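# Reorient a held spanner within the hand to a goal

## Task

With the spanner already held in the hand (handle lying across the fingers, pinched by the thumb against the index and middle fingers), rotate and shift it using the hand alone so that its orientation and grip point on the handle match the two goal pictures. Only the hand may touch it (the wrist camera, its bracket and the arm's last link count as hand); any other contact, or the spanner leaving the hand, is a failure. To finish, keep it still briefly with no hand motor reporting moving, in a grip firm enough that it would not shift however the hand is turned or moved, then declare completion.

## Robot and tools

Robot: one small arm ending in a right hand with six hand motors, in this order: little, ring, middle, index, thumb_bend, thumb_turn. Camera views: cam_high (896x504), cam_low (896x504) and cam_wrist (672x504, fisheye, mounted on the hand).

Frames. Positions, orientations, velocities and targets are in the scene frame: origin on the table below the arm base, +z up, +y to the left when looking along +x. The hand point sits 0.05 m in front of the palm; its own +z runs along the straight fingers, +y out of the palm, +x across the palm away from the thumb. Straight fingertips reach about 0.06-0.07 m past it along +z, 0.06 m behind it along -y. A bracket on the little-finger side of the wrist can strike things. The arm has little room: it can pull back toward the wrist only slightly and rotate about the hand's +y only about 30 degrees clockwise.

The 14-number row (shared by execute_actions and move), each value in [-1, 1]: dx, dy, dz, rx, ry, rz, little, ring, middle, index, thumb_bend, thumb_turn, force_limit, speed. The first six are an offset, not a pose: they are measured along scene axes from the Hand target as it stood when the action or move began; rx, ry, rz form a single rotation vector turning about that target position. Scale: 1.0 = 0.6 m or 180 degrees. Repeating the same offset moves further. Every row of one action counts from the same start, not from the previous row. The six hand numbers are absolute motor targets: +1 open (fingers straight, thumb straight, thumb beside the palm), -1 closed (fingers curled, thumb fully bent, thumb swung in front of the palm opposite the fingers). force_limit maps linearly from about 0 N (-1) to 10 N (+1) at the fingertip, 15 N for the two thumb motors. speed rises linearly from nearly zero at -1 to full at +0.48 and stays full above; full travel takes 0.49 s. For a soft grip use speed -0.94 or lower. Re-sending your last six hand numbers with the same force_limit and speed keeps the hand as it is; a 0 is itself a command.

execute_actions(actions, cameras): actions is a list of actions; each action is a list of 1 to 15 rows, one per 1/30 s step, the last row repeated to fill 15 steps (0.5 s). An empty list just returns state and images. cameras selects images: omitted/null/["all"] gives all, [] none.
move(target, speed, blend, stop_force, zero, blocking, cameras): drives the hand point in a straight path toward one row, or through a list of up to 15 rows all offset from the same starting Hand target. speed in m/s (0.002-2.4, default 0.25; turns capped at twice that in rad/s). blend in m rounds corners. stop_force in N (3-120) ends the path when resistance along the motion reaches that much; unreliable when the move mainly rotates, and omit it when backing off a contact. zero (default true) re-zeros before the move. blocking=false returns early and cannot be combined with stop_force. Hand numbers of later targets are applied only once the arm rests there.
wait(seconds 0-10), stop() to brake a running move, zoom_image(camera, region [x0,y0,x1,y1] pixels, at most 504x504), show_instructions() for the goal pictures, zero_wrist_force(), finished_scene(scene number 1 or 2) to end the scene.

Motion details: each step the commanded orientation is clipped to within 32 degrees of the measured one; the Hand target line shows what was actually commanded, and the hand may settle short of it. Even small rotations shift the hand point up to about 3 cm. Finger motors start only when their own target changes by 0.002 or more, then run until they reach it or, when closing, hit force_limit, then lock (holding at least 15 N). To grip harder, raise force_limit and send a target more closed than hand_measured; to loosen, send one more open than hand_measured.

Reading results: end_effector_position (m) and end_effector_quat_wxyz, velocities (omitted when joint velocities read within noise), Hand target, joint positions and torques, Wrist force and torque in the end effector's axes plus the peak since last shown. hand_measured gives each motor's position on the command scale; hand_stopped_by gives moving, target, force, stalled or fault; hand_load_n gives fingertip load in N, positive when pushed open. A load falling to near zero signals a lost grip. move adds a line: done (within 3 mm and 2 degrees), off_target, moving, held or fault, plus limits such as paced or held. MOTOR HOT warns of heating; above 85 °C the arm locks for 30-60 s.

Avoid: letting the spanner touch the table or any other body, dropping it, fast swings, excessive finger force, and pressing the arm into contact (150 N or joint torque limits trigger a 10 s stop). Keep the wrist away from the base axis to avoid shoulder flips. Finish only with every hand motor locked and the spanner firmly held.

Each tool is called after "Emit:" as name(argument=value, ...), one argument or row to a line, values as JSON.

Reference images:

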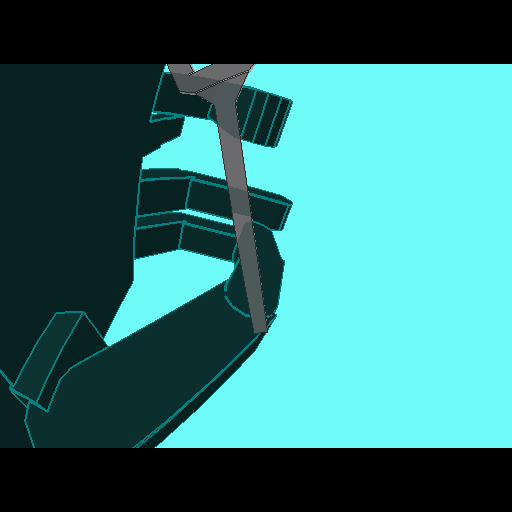

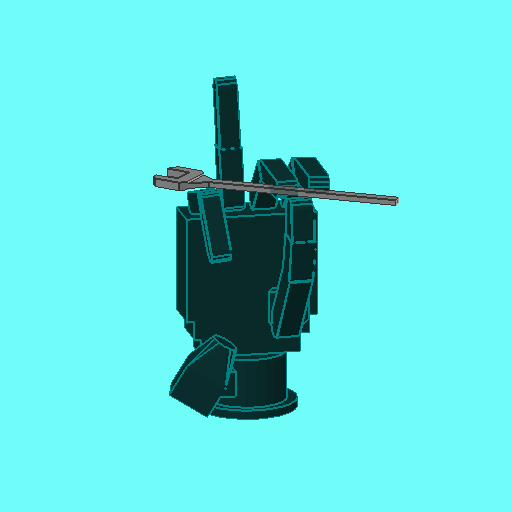

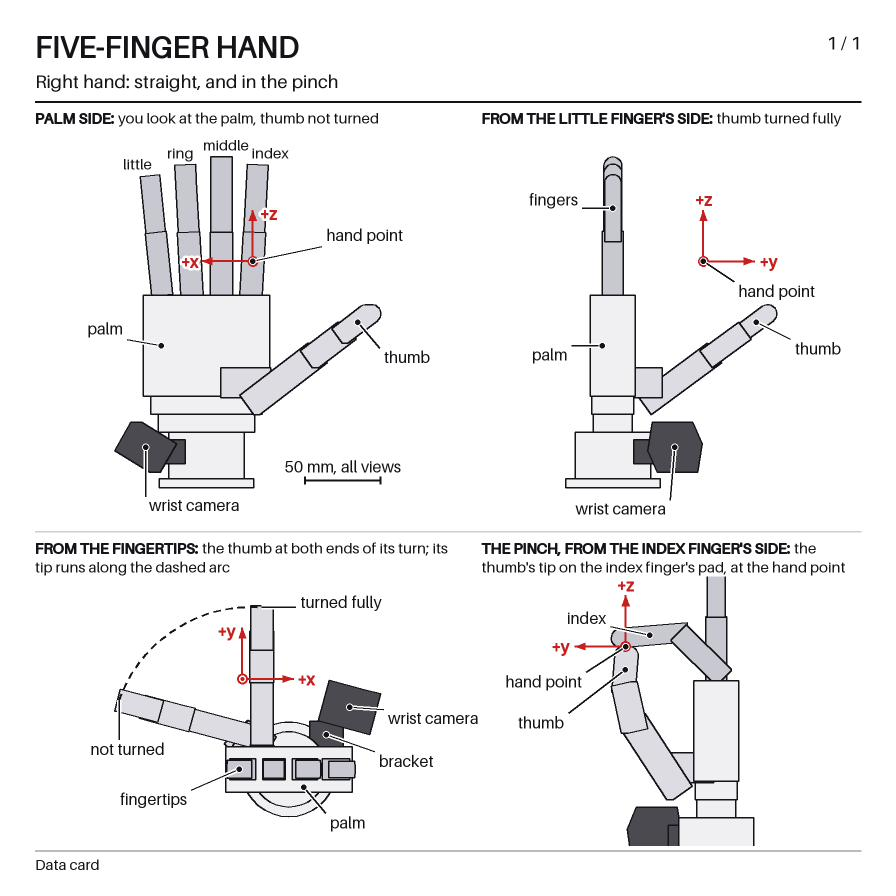

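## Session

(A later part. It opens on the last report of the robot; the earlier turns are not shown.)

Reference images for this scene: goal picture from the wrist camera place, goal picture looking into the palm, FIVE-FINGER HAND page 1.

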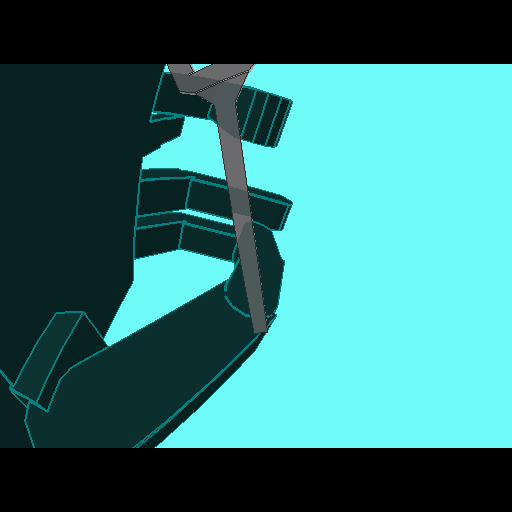

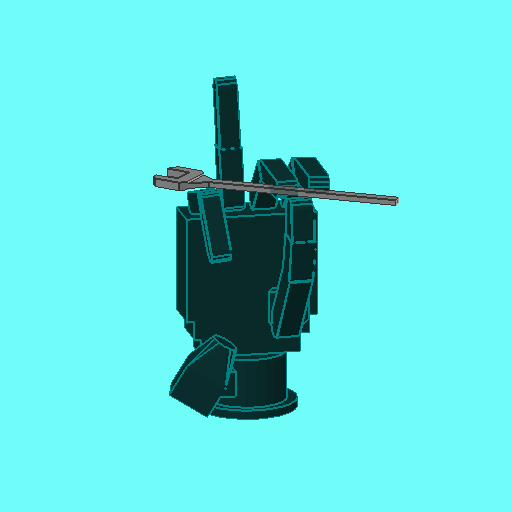

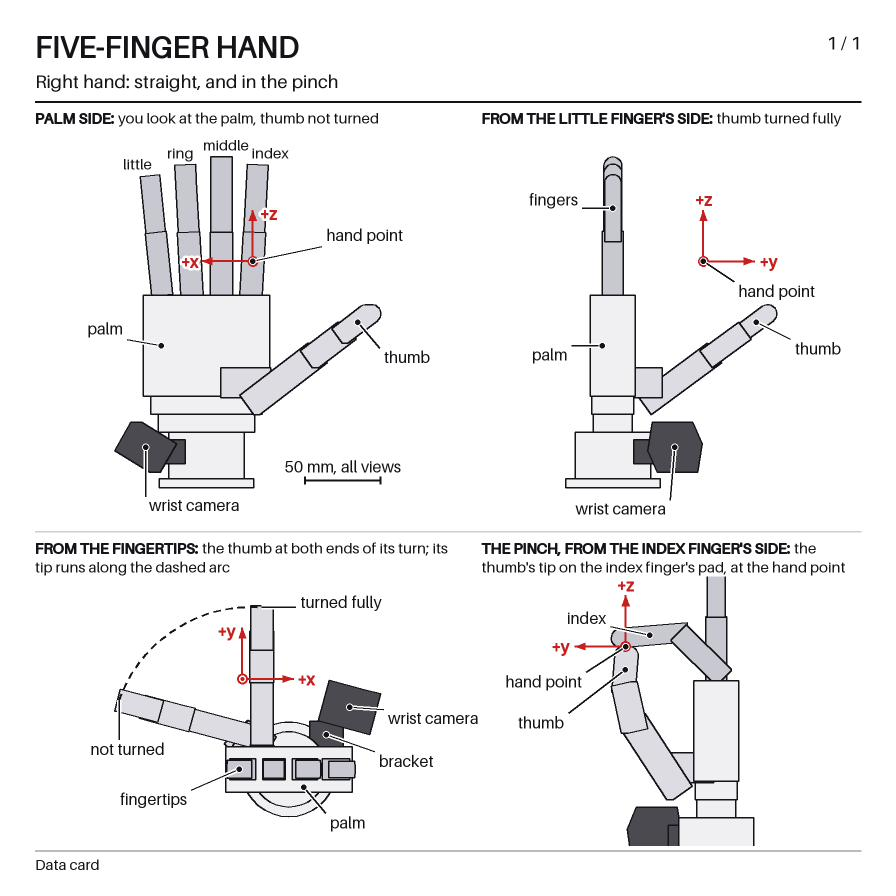

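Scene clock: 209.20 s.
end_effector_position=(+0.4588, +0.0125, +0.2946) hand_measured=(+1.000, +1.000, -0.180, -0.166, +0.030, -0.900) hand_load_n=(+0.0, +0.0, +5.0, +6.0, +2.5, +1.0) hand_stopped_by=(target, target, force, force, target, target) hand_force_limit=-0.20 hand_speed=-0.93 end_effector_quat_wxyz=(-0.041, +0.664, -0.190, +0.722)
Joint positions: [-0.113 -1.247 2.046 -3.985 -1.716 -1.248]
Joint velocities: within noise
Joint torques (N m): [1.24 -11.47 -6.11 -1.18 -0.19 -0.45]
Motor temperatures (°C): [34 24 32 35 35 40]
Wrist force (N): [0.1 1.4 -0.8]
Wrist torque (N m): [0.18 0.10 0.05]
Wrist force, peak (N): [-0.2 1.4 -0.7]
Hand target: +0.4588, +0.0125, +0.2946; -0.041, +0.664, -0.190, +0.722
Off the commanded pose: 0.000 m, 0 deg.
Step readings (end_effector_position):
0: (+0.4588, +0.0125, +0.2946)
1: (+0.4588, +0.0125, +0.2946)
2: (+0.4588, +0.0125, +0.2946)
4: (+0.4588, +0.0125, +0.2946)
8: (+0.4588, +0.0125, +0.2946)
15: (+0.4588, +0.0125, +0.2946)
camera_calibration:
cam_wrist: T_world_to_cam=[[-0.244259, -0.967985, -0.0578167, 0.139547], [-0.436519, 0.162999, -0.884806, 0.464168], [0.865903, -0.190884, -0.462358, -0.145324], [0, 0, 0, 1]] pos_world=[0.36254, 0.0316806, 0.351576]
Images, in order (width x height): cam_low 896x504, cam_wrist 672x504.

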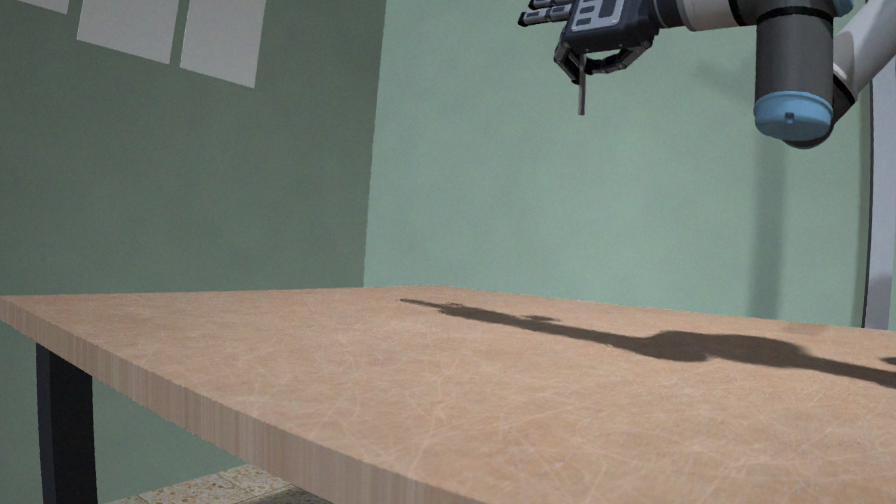

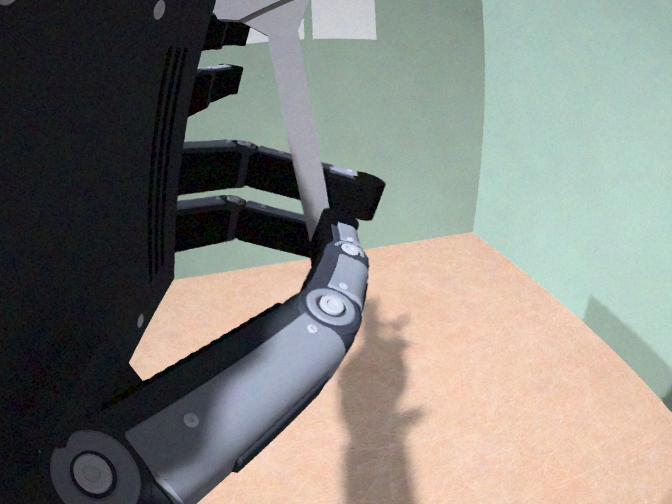

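Emit:
move(
  target=[0, 0, 0, 0.0595, -0.0134, 0.0028, 1, 1, -0.184, -0.170, 0.028, -0.9, -0.2, -0.93],
  speed=0.2,
  cameras=[],
)

Emit:
execute_actions(
  actions=[
    [[0,0,0,0,0,0,1,1,-0.178,-0.163,0.028,-0.9,-0.2,-0.95]],
  ],
  cameras=["cam_low", "cam_wrist"],
)

Emit:
zoom_image(
  camera="cam_low",
  region=[540, 40, 620, 120],
)

Scene clock: 217.80 s.
end_effector_position=(+0.4588, +0.0125, +0.2947) hand_measured=(+1.000, +1.000, -0.180, -0.166, +0.030, -0.900) hand_load_n=(+0.0, +0.0, +4.5, +5.5, +2.5, +0.5) hand_stopped_by=(target, target, force, force, target, target) hand_force_limit=-0.20 hand_speed=-0.93 end_effector_quat_wxyz=(-0.110, +0.642, -0.253, +0.715)
Joint positions: [-0.159 -1.299 2.068 -3.955 -1.671 -1.055]
Joint velocities: within noise
Joint torques (N m): [2.26 -7.61 -8.28 -2.24 -1.01 0.31]
Motor temperatures (°C): [34 24 32 35 35 40]
Wrist force (N): [0.2 0.9 -0.5]
Wrist torque (N m): [0.10 0.06 0.05]
Wrist force, peak (N): [0.1 1.3 -0.8]
Hand target: +0.4588, +0.0125, +0.2946; -0.110, +0.642, -0.253, +0.715
Off the commanded pose: 0.000 m, 0 deg.
move: done
No camera images: "cameras" was empty.

Scene clock: 218.50 s.
end_effector_position=(+0.4588, +0.0125, +0.2946) hand_measured=(+1.000, +1.000, -0.178, -0.162, +0.030, -0.900) hand_load_n=(+0.0, +0.0, +4.0, +4.0, +2.5, +1.0) hand_stopped_by=(target, target, force, force, target, target) hand_force_limit=-0.20 hand_speed=-0.95 end_effector_quat_wxyz=(-0.110, +0.642, -0.253, +0.715)
Joint positions: [-0.159 -1.299 2.068 -3.955 -1.671 -1.054]
Joint velocities: within noise
Joint torques (N m): [2.42 -7.76 -8.18 -2.16 -1.02 0.83]
Motor temperatures (°C): [34 24 32 35 35 40]
Wrist force (N): [0.1 1.1 -0.5]
Wrist torque (N m): [0.15 0.07 0.06]
Wrist force, peak (N): [0.2 1.2 -0.6]
Hand target: +0.4588, +0.0125, +0.2946; -0.110, +0.642, -0.253, +0.715
Off the commanded pose: 0.000 m, 0 deg.
Step readings (end_effector_position):
0: (+0.4588, +0.0125, +0.2947)
1: (+0.4588, +0.0125, +0.2947)
2: (+0.4588, +0.0125, +0.2947)
4: (+0.4588, +0.0125, +0.2947)
8: (+0.4588, +0.0125, +0.2946)
15: (+0.4588, +0.0125, +0.2946)
camera_calibration:
cam_wrist: T_world_to_cam=[[-0.229371, -0.941529, -0.246805, 0.188168], [-0.401858, 0.322549, -0.857013, 0.43807], [0.88651, -0.0973932, -0.452344, -0.158963], [0, 0, 0, 1]] pos_world=[0.360124, 0.0203845, 0.349967]
Images, in order (width x height): cam_low 896x504, cam_wrist 672x504.

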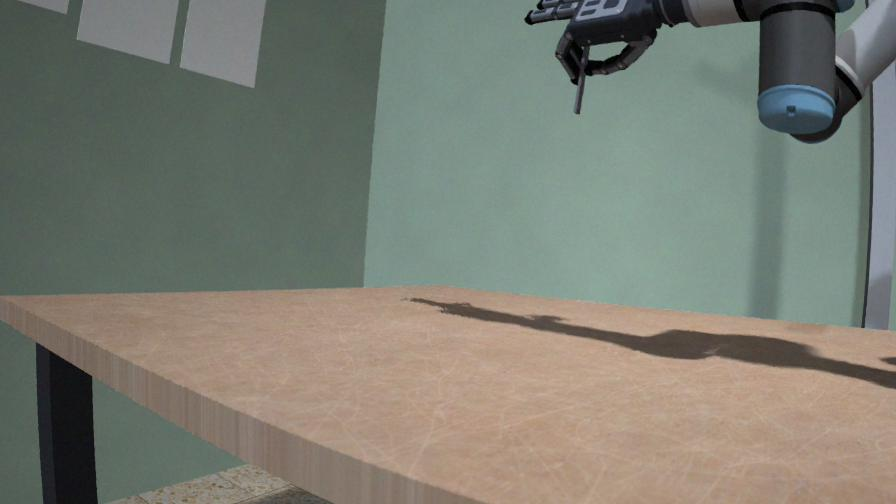

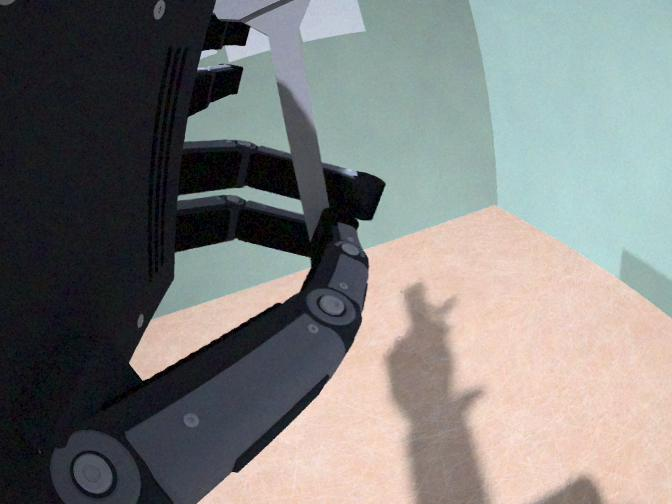

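Scaled by 6.300 from the camera's 896x504 image, which has a finer 1280x720 frame.

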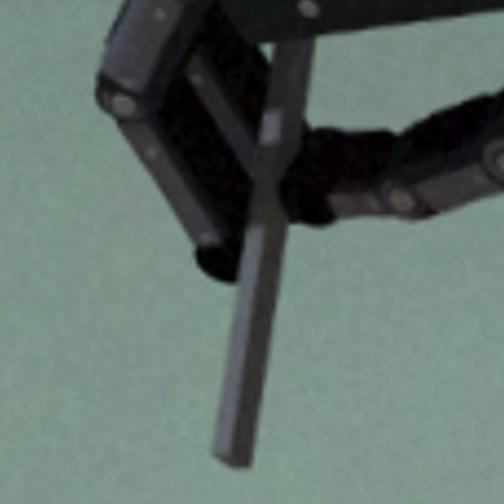

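Emit:
execute_actions(
  actions=[
    [[0,0,0,0,0,0,1,1,-0.164,-0.148,0.028,-0.9,-0.2,-0.937],[0,0,0,0,0,0,1,1,-0.164,-0.148,0.028,-0.9,-0.2,-0.937],[0,0,0,0,0,0,1,1,-0.164,-0.148,0.028,-0.9,-0.2,-0.937],[0,0,0,0,0,0,1,1,-0.164,-0.148,0.028,-0.9,-0.2,-0.937],[0,0,0,0,0,0,1,1,-0.164,-0.148,0.028,-0.9,-0.2,-0.937],[0,0,0,0,0,0,1,1,-0.186,-0.172,0.028,-0.9,-0.2,-0.93]],
  ],
  cameras=["cam_low", "cam_wrist"],
)

Emit:
zoom_image(
  camera="cam_low",
  region=[540, 40, 620, 120],
)

Emit:
zoom_image(
  camera="cam_wrist",
  region=[220, 0, 390, 128],
)

Emit:
zoom_image(
  camera="cam_wrist",
  region=[260, 110, 400, 250],
)

Scene clock: 222.13 s.
end_effector_position=(+0.4588, +0.0125, +0.2946) hand_measured=(+1.000, +1.000, -0.182, -0.166, +0.030, -0.900) hand_load_n=(+0.0, +0.0, +5.5, +6.0, +2.5, +0.0) hand_stopped_by=(target, target, force, force, target, target) hand_force_limit=-0.20 hand_speed=-0.93 end_effector_quat_wxyz=(-0.110, +0.642, -0.253, +0.715)
Joint positions: [-0.159 -1.299 2.068 -3.955 -1.671 -1.054]
Joint velocities: within noise
Joint torques (N m): [1.97 -8.13 -6.69 -1.77 -0.69 0.82]
Motor temperatures (°C): [34 24 32 35 35 40]
Wrist force (N): [0.1 1.1 -0.5]
Wrist torque (N m): [0.15 0.07 0.05]
Wrist force, peak (N): [0.2 1.3 -0.6]
Hand target: +0.4588, +0.0125, +0.2946; -0.110, +0.642, -0.253, +0.715
Off the commanded pose: 0.000 m, 0 deg.
Step readings (end_effector_position):
0: (+0.4588, +0.0125, +0.2946)
1: (+0.4588, +0.0125, +0.2946)
2: (+0.4588, +0.0125, +0.2946)
4: (+0.4588, +0.0125, +0.2946)
8: (+0.4588, +0.0125, +0.2946)
15: (+0.4588, +0.0125, +0.2946)
camera_calibration:
cam_wrist: T_world_to_cam=[[-0.229371, -0.941529, -0.246805, 0.188168], [-0.401858, 0.322549, -0.857013, 0.43807], [0.88651, -0.0973932, -0.452344, -0.158963], [0, 0, 0, 1]] pos_world=[0.360124, 0.0203845, 0.349967]
Images, in order (width x height): cam_low 896x504, cam_wrist 672x504.

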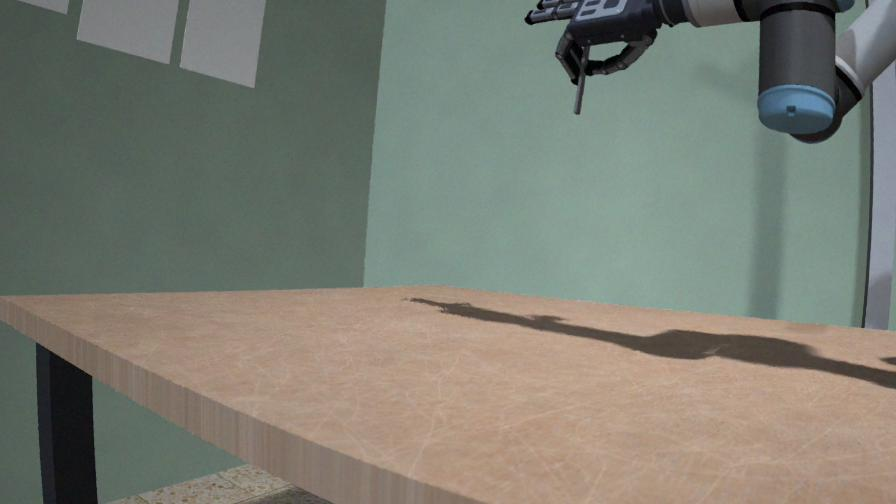

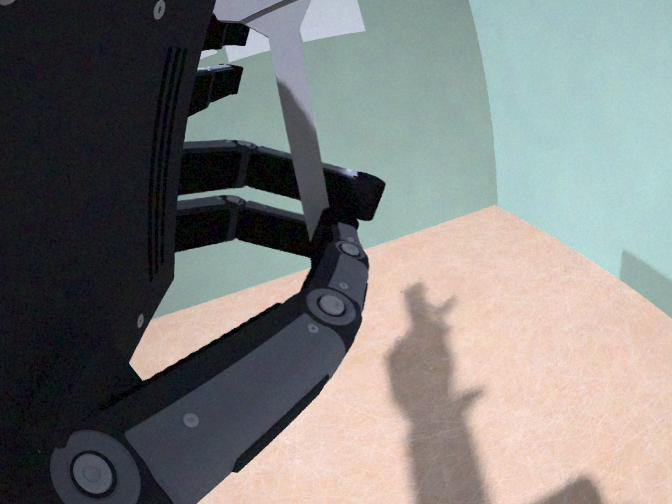

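Scaled by 6.300 from the camera's 896x504 image, which has a finer 1280x720 frame.

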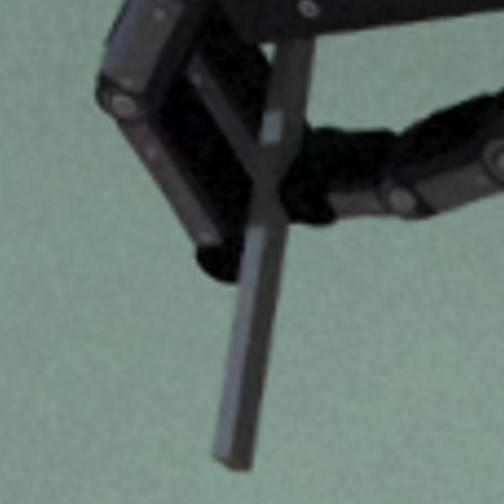

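Scaled by 2.965 from the camera's 672x504 image, which has a finer 960x720 frame.

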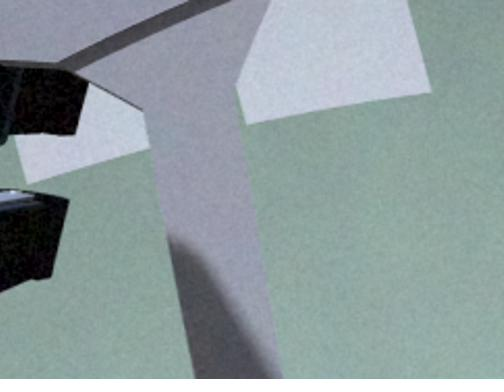

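Scaled by 3.600 from the camera's 672x504 image, which has a finer 960x720 frame.

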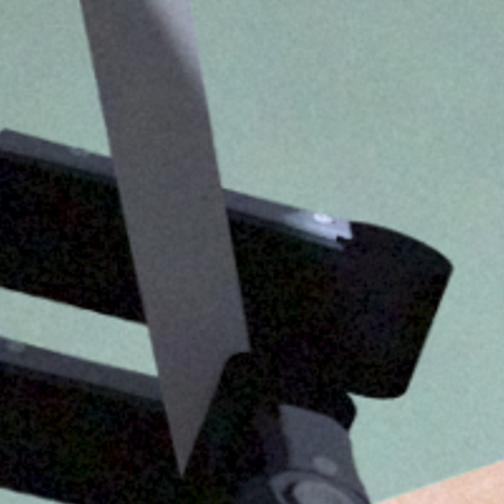

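Emit:
execute_actions(
  actions=[
    [[0,0,0,0,0,0,1,1,-0.179,-0.162,0.028,-0.9,-0.2,-0.95]],
  ],
  cameras=[],
)

Emit:
execute_actions(
  actions=[
    [[0,0,0,0,0,0,1,1,-0.163,-0.146,0.028,-0.9,-0.2,-0.935],[0,0,0,0,0,0,1,1,-0.163,-0.146,0.028,-0.9,-0.2,-0.935],[0,0,0,0,0,0,1,1,-0.163,-0.146,0.028,-0.9,-0.2,-0.935],[0,0,0,0,0,0,1,1,-0.163,-0.146,0.028,-0.9,-0.2,-0.935],[0,0,0,0,0,0,1,1,-0.163,-0.146,0.028,-0.9,-0.2,-0.935],[0,0,0,0,0,0,1,1,-0.186,-0.172,0.028,-0.9,-0.2,-0.93]],
  ],
  cameras=["cam_low", "cam_wrist"],
)

Emit:
zoom_image(
  camera="cam_low",
  region=[540, 40, 620, 120],
)

Emit:
zoom_image(
  camera="cam_wrist",
  region=[220, 0, 390, 128],
)

Emit:
zoom_image(
  camera="cam_wrist",
  region=[260, 110, 400, 250],
)

Scene clock: 224.53 s.
end_effector_position=(+0.4588, +0.0125, +0.2946) hand_measured=(+1.000, +1.000, -0.178, -0.162, +0.030, -0.900) hand_load_n=(+0.0, +0.0, +4.0, +4.5, +2.0, +0.0) hand_stopped_by=(target, target, force, force, target, target) hand_force_limit=-0.20 hand_speed=-0.95 end_effector_quat_wxyz=(-0.110, +0.642, -0.253, +0.715)
Joint positions: [-0.159 -1.299 2.068 -3.955 -1.671 -1.054]
Joint velocities: within noise
Joint torques (N m): [2.13 -8.19 -5.97 -1.56 -0.48 0.88]
Motor temperatures (°C): [34 24 32 35 35 40]
Wrist force (N): [0.1 1.1 -0.3]
Wrist torque (N m): [0.13 0.06 0.06]
Wrist force, peak (N): [0.3 1.3 -0.5]
Hand target: +0.4588, +0.0125, +0.2946; -0.110, +0.642, -0.253, +0.715
Off the commanded pose: 0.000 m, 0 deg.
Step readings (end_effector_position):
0: (+0.4588, +0.0125, +0.2946)
1: (+0.4588, +0.0125, +0.2946)
2: (+0.4588, +0.0125, +0.2946)
4: (+0.4588, +0.0125, +0.2946)
8: (+0.4588, +0.0125, +0.2946)
15: (+0.4588, +0.0125, +0.2946)
No camera images: "cameras" was empty.

Scene clock: 225.23 s.
end_effector_position=(+0.4588, +0.0125, +0.2946) hand_measured=(+1.000, +1.000, -0.180, -0.164, +0.030, -0.900) hand_load_n=(+0.0, +0.0, +5.0, +5.5, +2.0, +0.5) hand_stopped_by=(target, target, force, force, target, target) hand_force_limit=-0.20 hand_speed=-0.93 end_effector_quat_wxyz=(-0.110, +0.642, -0.253, +0.715)
Joint positions: [-0.159 -1.299 2.068 -3.955 -1.671 -1.054]
Joint velocities: within noise
Joint torques (N m): [2.07 -8.24 -6.1 -1.56 -0.45 0.83]
Motor temperatures (°C): [34 24 32 35 35 40]
Wrist force (N): [0.1 1.1 -0.5]
Wrist torque (N m): [0.14 0.07 0.06]
Wrist force, peak (N): [0.2 1.2 -0.4]
Hand target: +0.4588, +0.0125, +0.2946; -0.110, +0.642, -0.253, +0.715
Off the commanded pose: 0.000 m, 0 deg.
Step readings (end_effector_position):
0: (+0.4588, +0.0125, +0.2946)
1: (+0.4588, +0.0125, +0.2946)
2: (+0.4588, +0.0125, +0.2946)
4: (+0.4588, +0.0125, +0.2946)
8: (+0.4588, +0.0125, +0.2946)
15: (+0.4588, +0.0125, +0.2946)
camera_calibration:
cam_wrist: T_world_to_cam=[[-0.22938, -0.941521, -0.246825, 0.188178], [-0.401853, 0.322571, -0.857008, 0.438066], [0.88651, -0.0973934, -0.452344, -0.158963], [0, 0, 0, 1]] pos_world=[0.360124, 0.0203844, 0.349967]
Images, in order (width x height): cam_low 896x504, cam_wrist 672x504.

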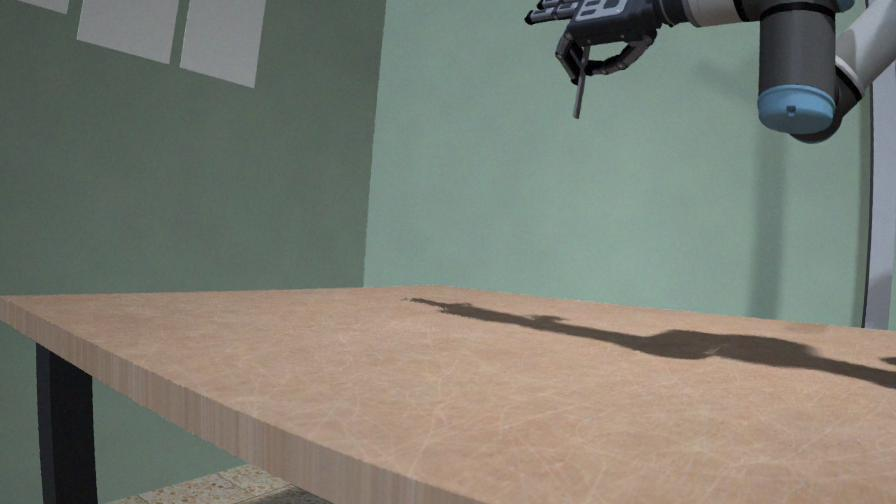

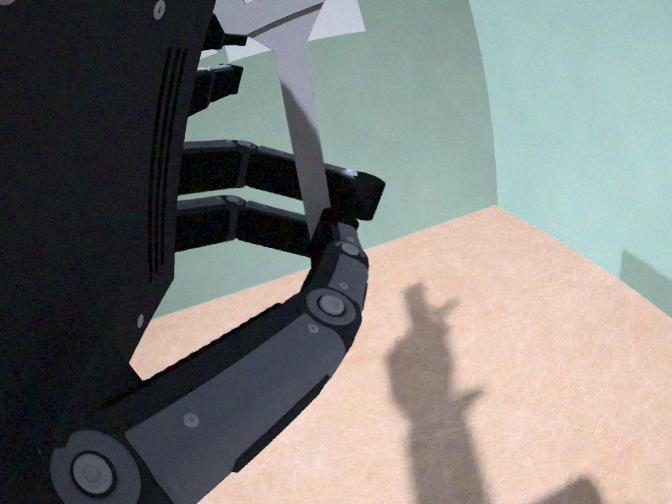

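Scaled by 6.300 from the camera's 896x504 image, which has a finer 1280x720 frame.

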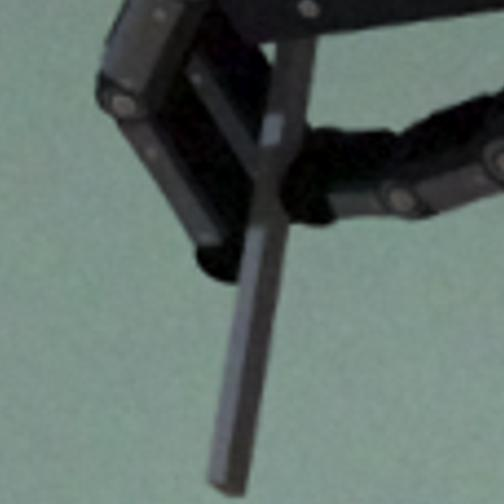

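Scaled by 2.965 from the camera's 672x504 image, which has a finer 960x720 frame.

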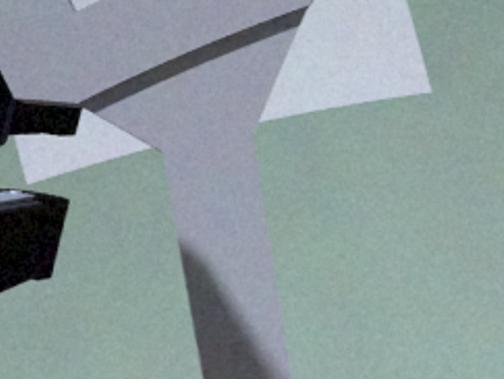

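Scaled by 3.600 from the camera's 672x504 image, which has a finer 960x720 frame.

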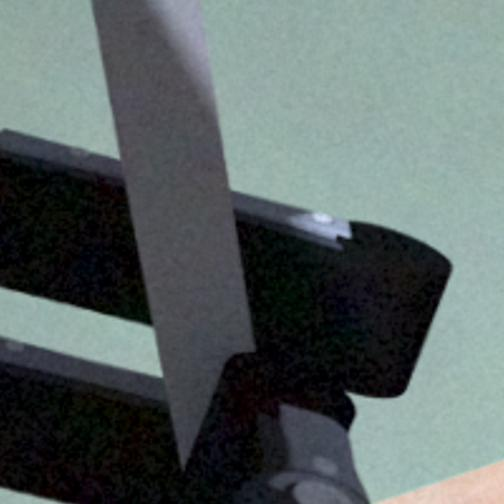

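Emit:
execute_actions(
  actions=[
    [[0,0,0,0,0,0,1,1,-0.210,-0.194,0.028,-0.9,0.6,-0.95]],
  ],
  cameras=["cam_low", "cam_wrist"],
)

Emit:
zoom_image(
  camera="cam_low",
  region=[540, 40, 620, 120],
)

Emit:
zoom_image(
  camera="cam_wrist",
  region=[220, 0, 390, 128],
)

Scene clock: 240.30 s.
end_effector_position=(+0.4588, +0.0125, +0.2946) hand_measured=(+1.000, +1.000, -0.186, -0.170, +0.030, -0.900) hand_load_n=(+0.0, +0.0, +7.5, +8.5, +3.0, +0.5) hand_stopped_by=(target, target, force, force, target, target) hand_force_limit=0.60 hand_speed=-0.95 end_effector_quat_wxyz=(-0.110, +0.642, -0.253, +0.715)
Joint positions: [-0.159 -1.299 2.068 -3.955 -1.671 -1.054]
Joint velocities: within noise
Joint torques (N m): [2.22 -9.43 -6.35 -1.22 -0.17 0.78]
Motor temperatures (°C): [34 24 32 35 35 40]
Wrist force (N): [0.1 1.2 -0.5]
Wrist torque (N m): [0.15 0.07 0.06]
Wrist force, peak (N): [0.3 1.2 -0.5]
Hand target: +0.4588, +0.0125, +0.2946; -0.110, +0.642, -0.253, +0.715
Off the commanded pose: 0.000 m, 0 deg.
Step readings (end_effector_position):
0: (+0.4588, +0.0125, +0.2946)
1: (+0.4588, +0.0125, +0.2946)
2: (+0.4588, +0.0125, +0.2946)
4: (+0.4588, +0.0125, +0.2946)
8: (+0.4588, +0.0125, +0.2946)
15: (+0.4588, +0.0125, +0.2946)
camera_calibration:
cam_wrist: T_world_to_cam=[[-0.22938, -0.941521, -0.246825, 0.188178], [-0.401853, 0.322571, -0.857008, 0.438066], [0.88651, -0.0973934, -0.452344, -0.158963], [0, 0, 0, 1]] pos_world=[0.360124, 0.0203844, 0.349967]
Images, in order (width x height): cam_low 896x504, cam_wrist 672x504.

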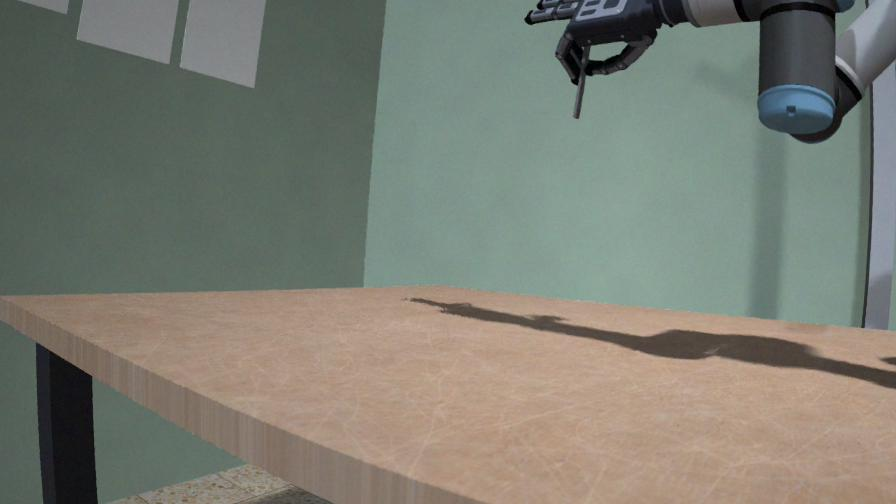

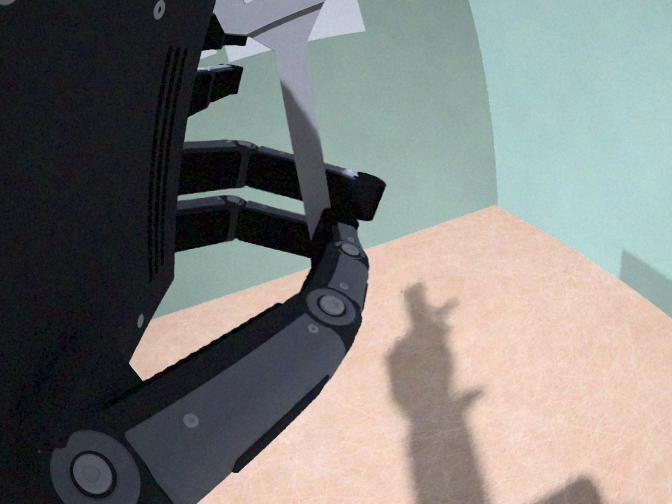

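Scaled by 6.300 from the camera's 896x504 image, which has a finer 1280x720 frame.

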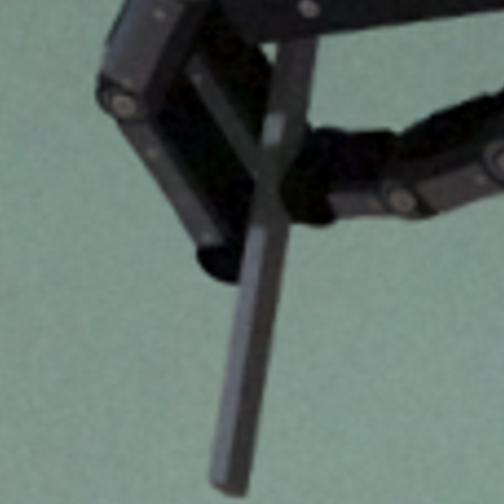

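Scaled by 2.965 from the camera's 672x504 image, which has a finer 960x720 frame.

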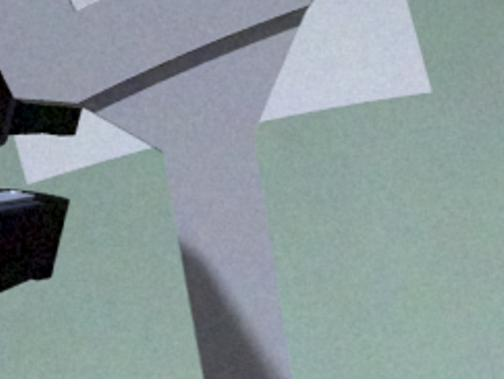

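Emit:
move(
  target=[0, 0, 0, 0.4046, -0.0917, 0.0198, 1, 1, -0.210, -0.194, 0.028, -0.9, 0.6, -0.95],
  speed=0.25,
  cameras=[],
)

Emit:
move(
  target=[0, 0, 0, 0.4046, -0.0917, 0.0198, 1, 1, -0.210, -0.194, 0.028, -0.9, 0.6, -0.95],
  speed=0.25,
  cameras=[],
)

Emit:
move(
  target=[0, 0, 0, 0, 0, 0.261, 1, 1, -0.210, -0.194, 0.028, -0.9, 0.6, -0.95],
  speed=0.25,
)

Emit:
zoom_image(
  camera="cam_low",
  region=[500, 30, 700, 210],
)

Emit:
zoom_image(
  camera="cam_low",
  region=[540, 30, 620, 110],
)

Emit:
zoom_image(
  camera="cam_low",
  region=[540, 100, 620, 180],
)

Scene clock: 251.17 s.
end_effector_position=(+0.4588, +0.0125, +0.2946) hand_measured=(+1.000, +1.000, -0.186, -0.170, +0.030, -0.900) hand_load_n=(+0.0, +0.0, +7.5, +8.5, +3.0, +0.0) hand_stopped_by=(target, target, force, force, target, target) hand_force_limit=0.60 hand_speed=-0.95 end_effector_quat_wxyz=(+0.522, -0.357, +0.590, -0.502)
Joint positions: [-0.587 -1.437 2.297 -4.049 -1.242 0.27]
Joint velocities: within noise
Joint torques (N m): [2.12 -11.28 -7.75 -0.57 -1.04 0.52]
Motor temperatures (°C): [34 24 32 35 35 40]
Wrist force (N): [-0.1 0.0 0.1]
Wrist torque (N m): [-0.03 0.00 -0.04]
Wrist force, peak (N): [0.0 1.3 -0.7]
Hand target: +0.4588, +0.0125, +0.2946; +0.522, -0.357, +0.590, -0.502
Off the commanded pose: 0.000 m, 0 deg.
move: done
No camera images: "cameras" was empty.

Scene clock: 254.30 s.
end_effector_position=(+0.4588, +0.0125, +0.2946) hand_measured=(+1.000, +1.000, -0.186, -0.170, +0.030, -0.900) hand_load_n=(+0.0, +0.0, +8.0, +8.5, +3.0, -0.5) hand_stopped_by=(target, target, force, force, target, target) hand_force_limit=0.60 hand_speed=-0.95 end_effector_quat_wxyz=(+0.719, +0.075, +0.686, -0.082)
Joint positions: [-0.665 -1.023 2.388 -4.556 -1.165 1.579]
Joint velocities: within noise
Joint torques (N m): [-1.84 -12.38 -1.39 -0.54 0.96 0.54]
Motor temperatures (°C): [34 24 32 35 35 40]
Wrist force (N): [-1.3 -0.6 -0.7]
Wrist torque (N m): [-0.13 0.13 -0.24]
Wrist force, peak (N): [-1.4 -1.0 -0.7]
Hand target: +0.4588, +0.0125, +0.2946; +0.719, +0.075, +0.686, -0.082
Off the commanded pose: 0.000 m, 0 deg.
move: done
No camera images: "cameras" was empty.

Scene clock: 256.90 s.
end_effector_position=(+0.4589, +0.0126, +0.2946) hand_measured=(+1.000, +1.000, -0.186, -0.170, +0.030, -0.900) hand_load_n=(+0.0, +0.0, +8.0, +9.0, +3.0, +0.0) hand_stopped_by=(target, target, force, force, target, target) hand_force_limit=0.60 hand_speed=-0.95 end_effector_quat_wxyz=(+0.691, -0.204, +0.661, +0.210)
Joint positions: [-0.959 -0.647 1.306 -4.412 -0.065 2.174]
Joint velocities: within noise
Joint torques (N m): [0.19 -18.95 -6.45 0.55 -0.49 0.77]
Motor temperatures (°C): [34 24 32 35 35 40]
Wrist force (N): [-1.2 -0.6 -0.5]
Wrist torque (N m): [-0.16 0.12 -0.24]
Wrist force, peak (N): [-1.5 -1.0 -0.5]
Hand target: +0.4588, +0.0125, +0.2946; +0.693, -0.205, +0.659, +0.211
Off the commanded pose: 0.000 m, 0 deg.
move: done
camera_calibration:
cam_wrist: T_world_to_cam=[[-0.550061, 0.786605, -0.28051, 0.323562], [-0.574648, -0.112778, 0.810593, 0.0315849], [0.605981, 0.60707, 0.514056, -0.323908], [0, 0, 0, 1]] pos_world=[0.392411, -0.0543187, 0.231667]

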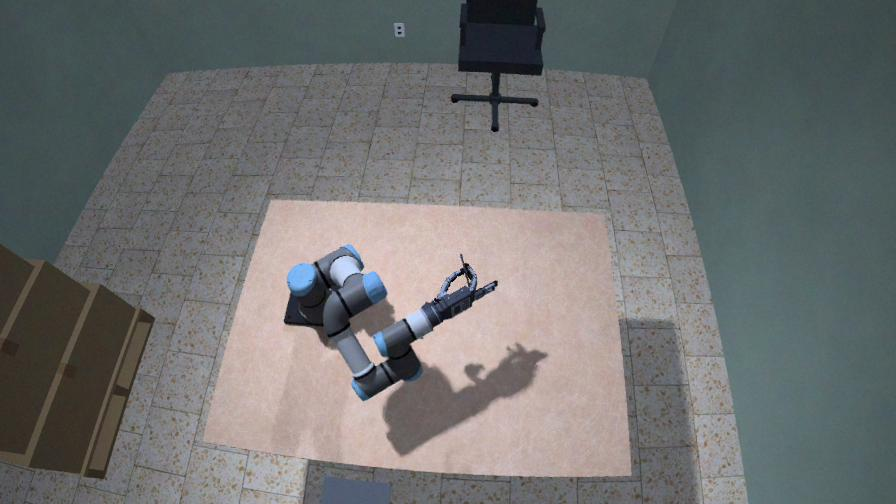

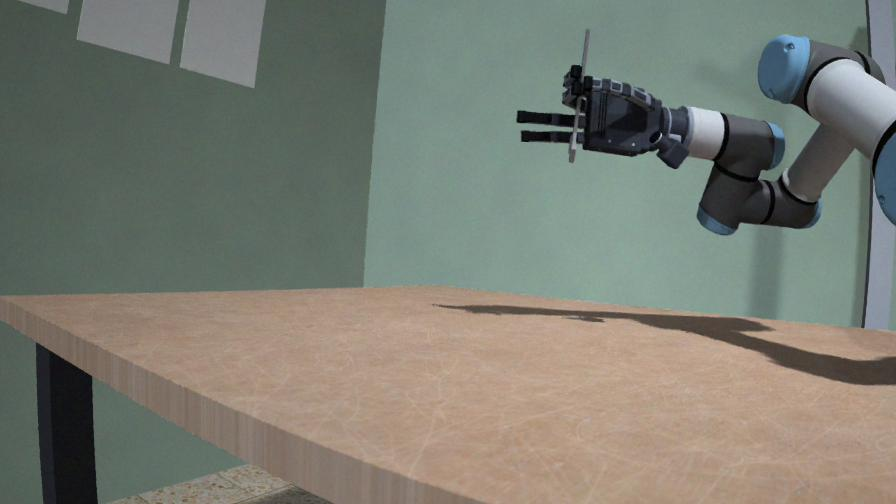

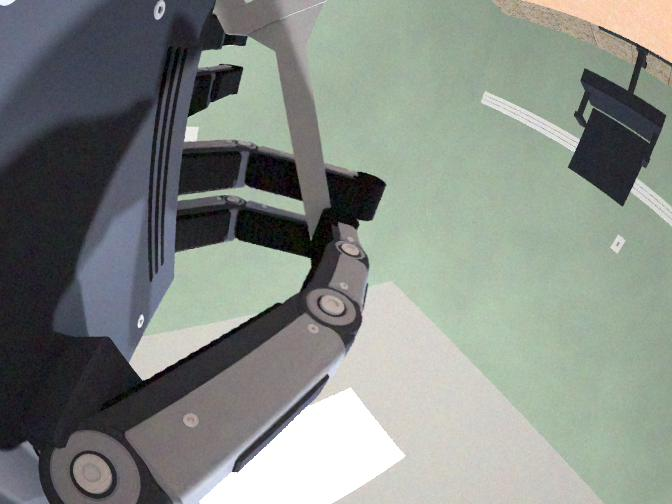

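Scaled by 2.520 from the camera's 896x504 image, which has a finer 1280x720 frame.

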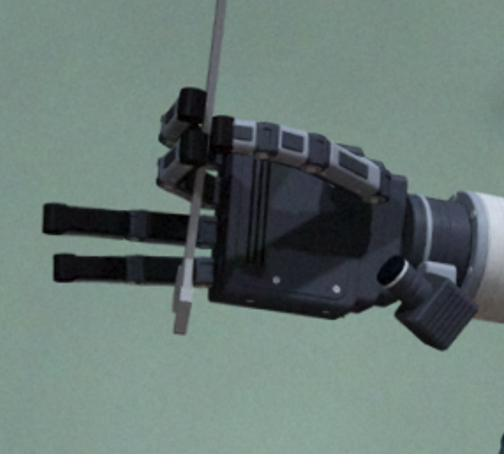

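Scaled by 6.300 from the camera's 896x504 image, which has a finer 1280x720 frame.

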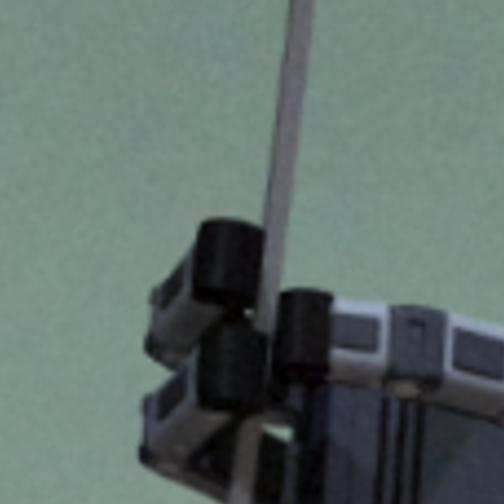

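Scaled by 6.300 from the camera's 896x504 image, which has a finer 1280x720 frame.

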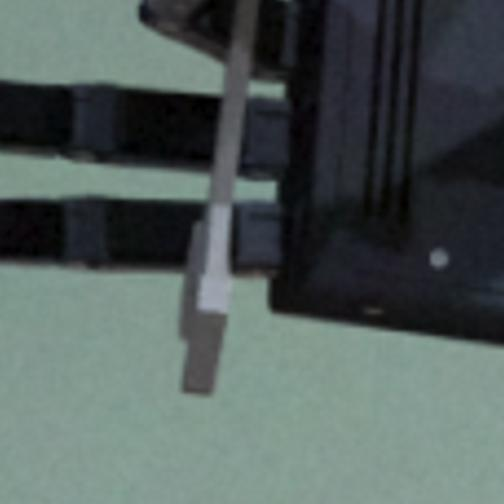

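Emit:
zoom_image(
  camera="cam_wrist",
  region=[290, 250, 400, 380],
)

Emit:
zoom_image(
  camera="cam_low",
  region=[555, 15, 615, 75],
)

Emit:
zoom_image(
  camera="cam_wrist",
  region=[200, 0, 360, 120],
)

Scaled by 3.877 from the camera's 672x504 image, which has a finer 960x720 frame.

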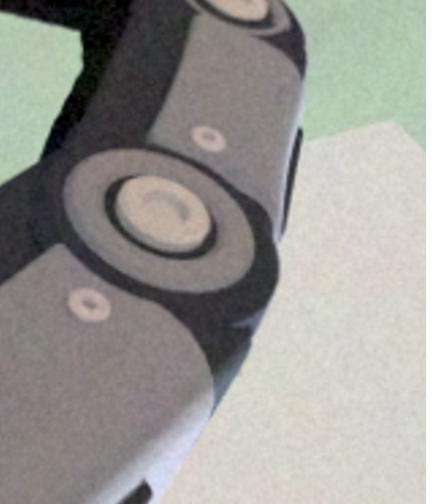

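Scaled by 8.400 from the camera's 896x504 image, which has a finer 1280x720 frame.

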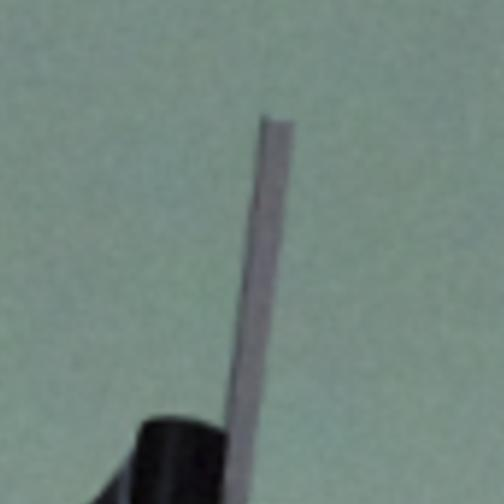

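Scaled by 3.150 from the camera's 672x504 image, which has a finer 960x720 frame.

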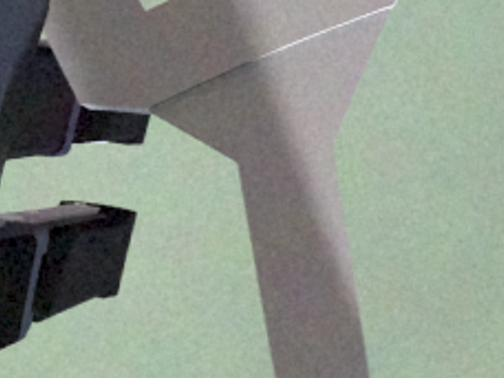

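Emit:
execute_actions(
  actions=[
    [[0,0,0,0,0,0,1,1,-0.222,-0.206,0.028,-0.9,1.0,-0.93]],
  ],
  cameras=["cam_low", "cam_wrist"],
)

Emit:
zoom_image(
  camera="cam_wrist",
  region=[200, 0, 360, 120],
)

Emit:
zoom_image(
  camera="cam_low",
  region=[500, 20, 680, 200],
)

Emit:
zoom_image(
  camera="cam_wrist",
  region=[260, 110, 400, 250],
)

Scene clock: 278.40 s.
end_effector_position=(+0.4588, +0.0125, +0.2946) hand_measured=(+1.000, +1.000, -0.196, -0.174, +0.030, -0.900) hand_load_n=(+0.0, +0.0, +11.0, +11.5, +4.0, -0.5) hand_stopped_by=(target, target, force, force, target, target) hand_force_limit=1.00 hand_speed=-0.93 end_effector_quat_wxyz=(+0.693, -0.205, +0.659, +0.211)
Joint positions: [-0.959 -0.635 1.265 -4.453 -0.066 2.244]
Joint velocities: within noise
Joint torques (N m): [2.79 -13.84 -5.67 0.6 -1.99 0.45]
Motor temperatures (°C): [34 24 32 35 35 40]
Wrist force (N): [-1.3 -0.6 -0.7]
Wrist torque (N m): [-0.14 0.13 -0.24]
Wrist force, peak (N): [-1.6 -0.7 -0.6]
Hand target: +0.4588, +0.0125, +0.2946; +0.693, -0.205, +0.659, +0.211
Off the commanded pose: 0.000 m, 0 deg.
Step readings (end_effector_position):
0: (+0.4589, +0.0126, +0.2946)
1: (+0.4589, +0.0126, +0.2946)
2: (+0.4589, +0.0126, +0.2947)
4: (+0.4588, +0.0126, +0.2946)
8: (+0.4588, +0.0125, +0.2947)
15: (+0.4588, +0.0125, +0.2946)
camera_calibration:
cam_wrist: T_world_to_cam=[[-0.551148, 0.785811, -0.280603, 0.324097], [-0.577201, -0.116204, 0.808292, 0.0334185], [0.602558, 0.607452, 0.517616, -0.323297], [0, 0, 0, 1]] pos_world=[0.39272, -0.0544076, 0.231274]
Images, in order (width x height): cam_low 896x504, cam_wrist 672x504.

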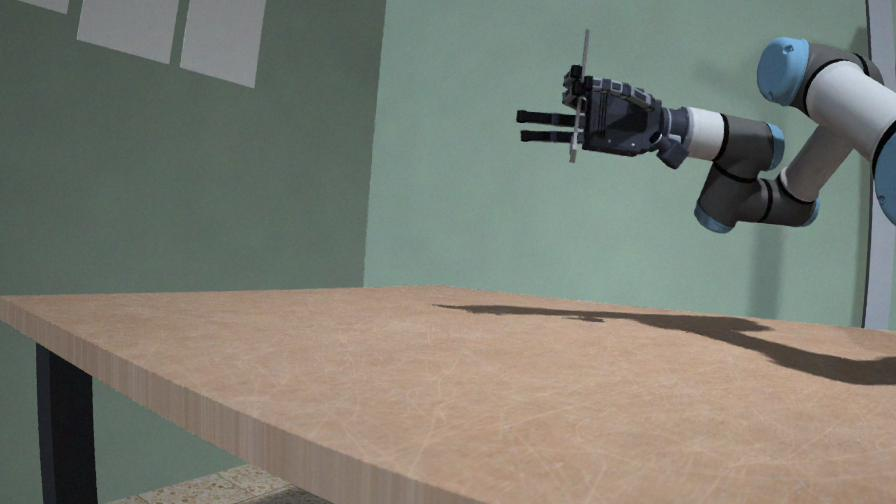

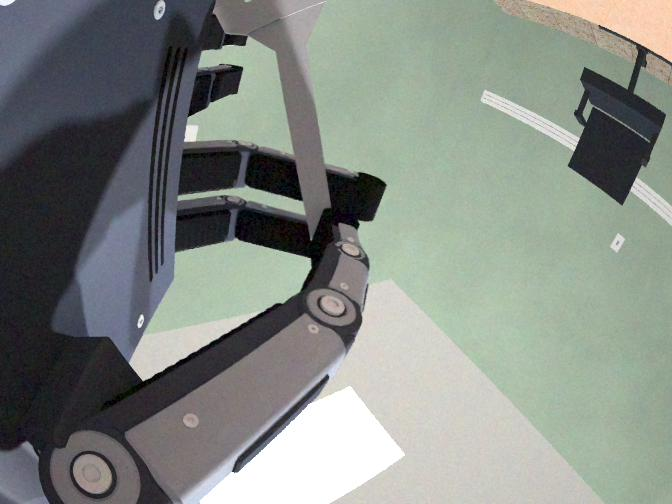

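Scaled by 3.150 from the camera's 672x504 image, which has a finer 960x720 frame.

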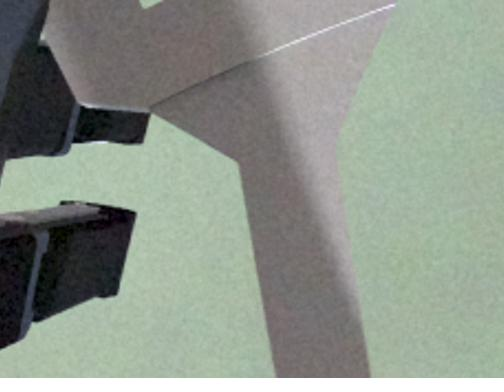

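Scaled by 2.800 from the camera's 896x504 image, which has a finer 1280x720 frame.

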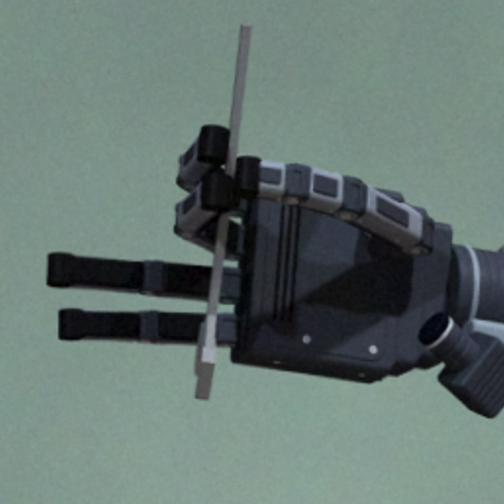

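Scaled by 3.600 from the camera's 672x504 image, which has a finer 960x720 frame.

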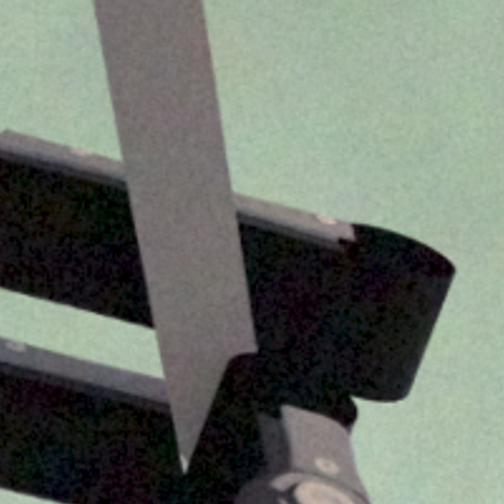

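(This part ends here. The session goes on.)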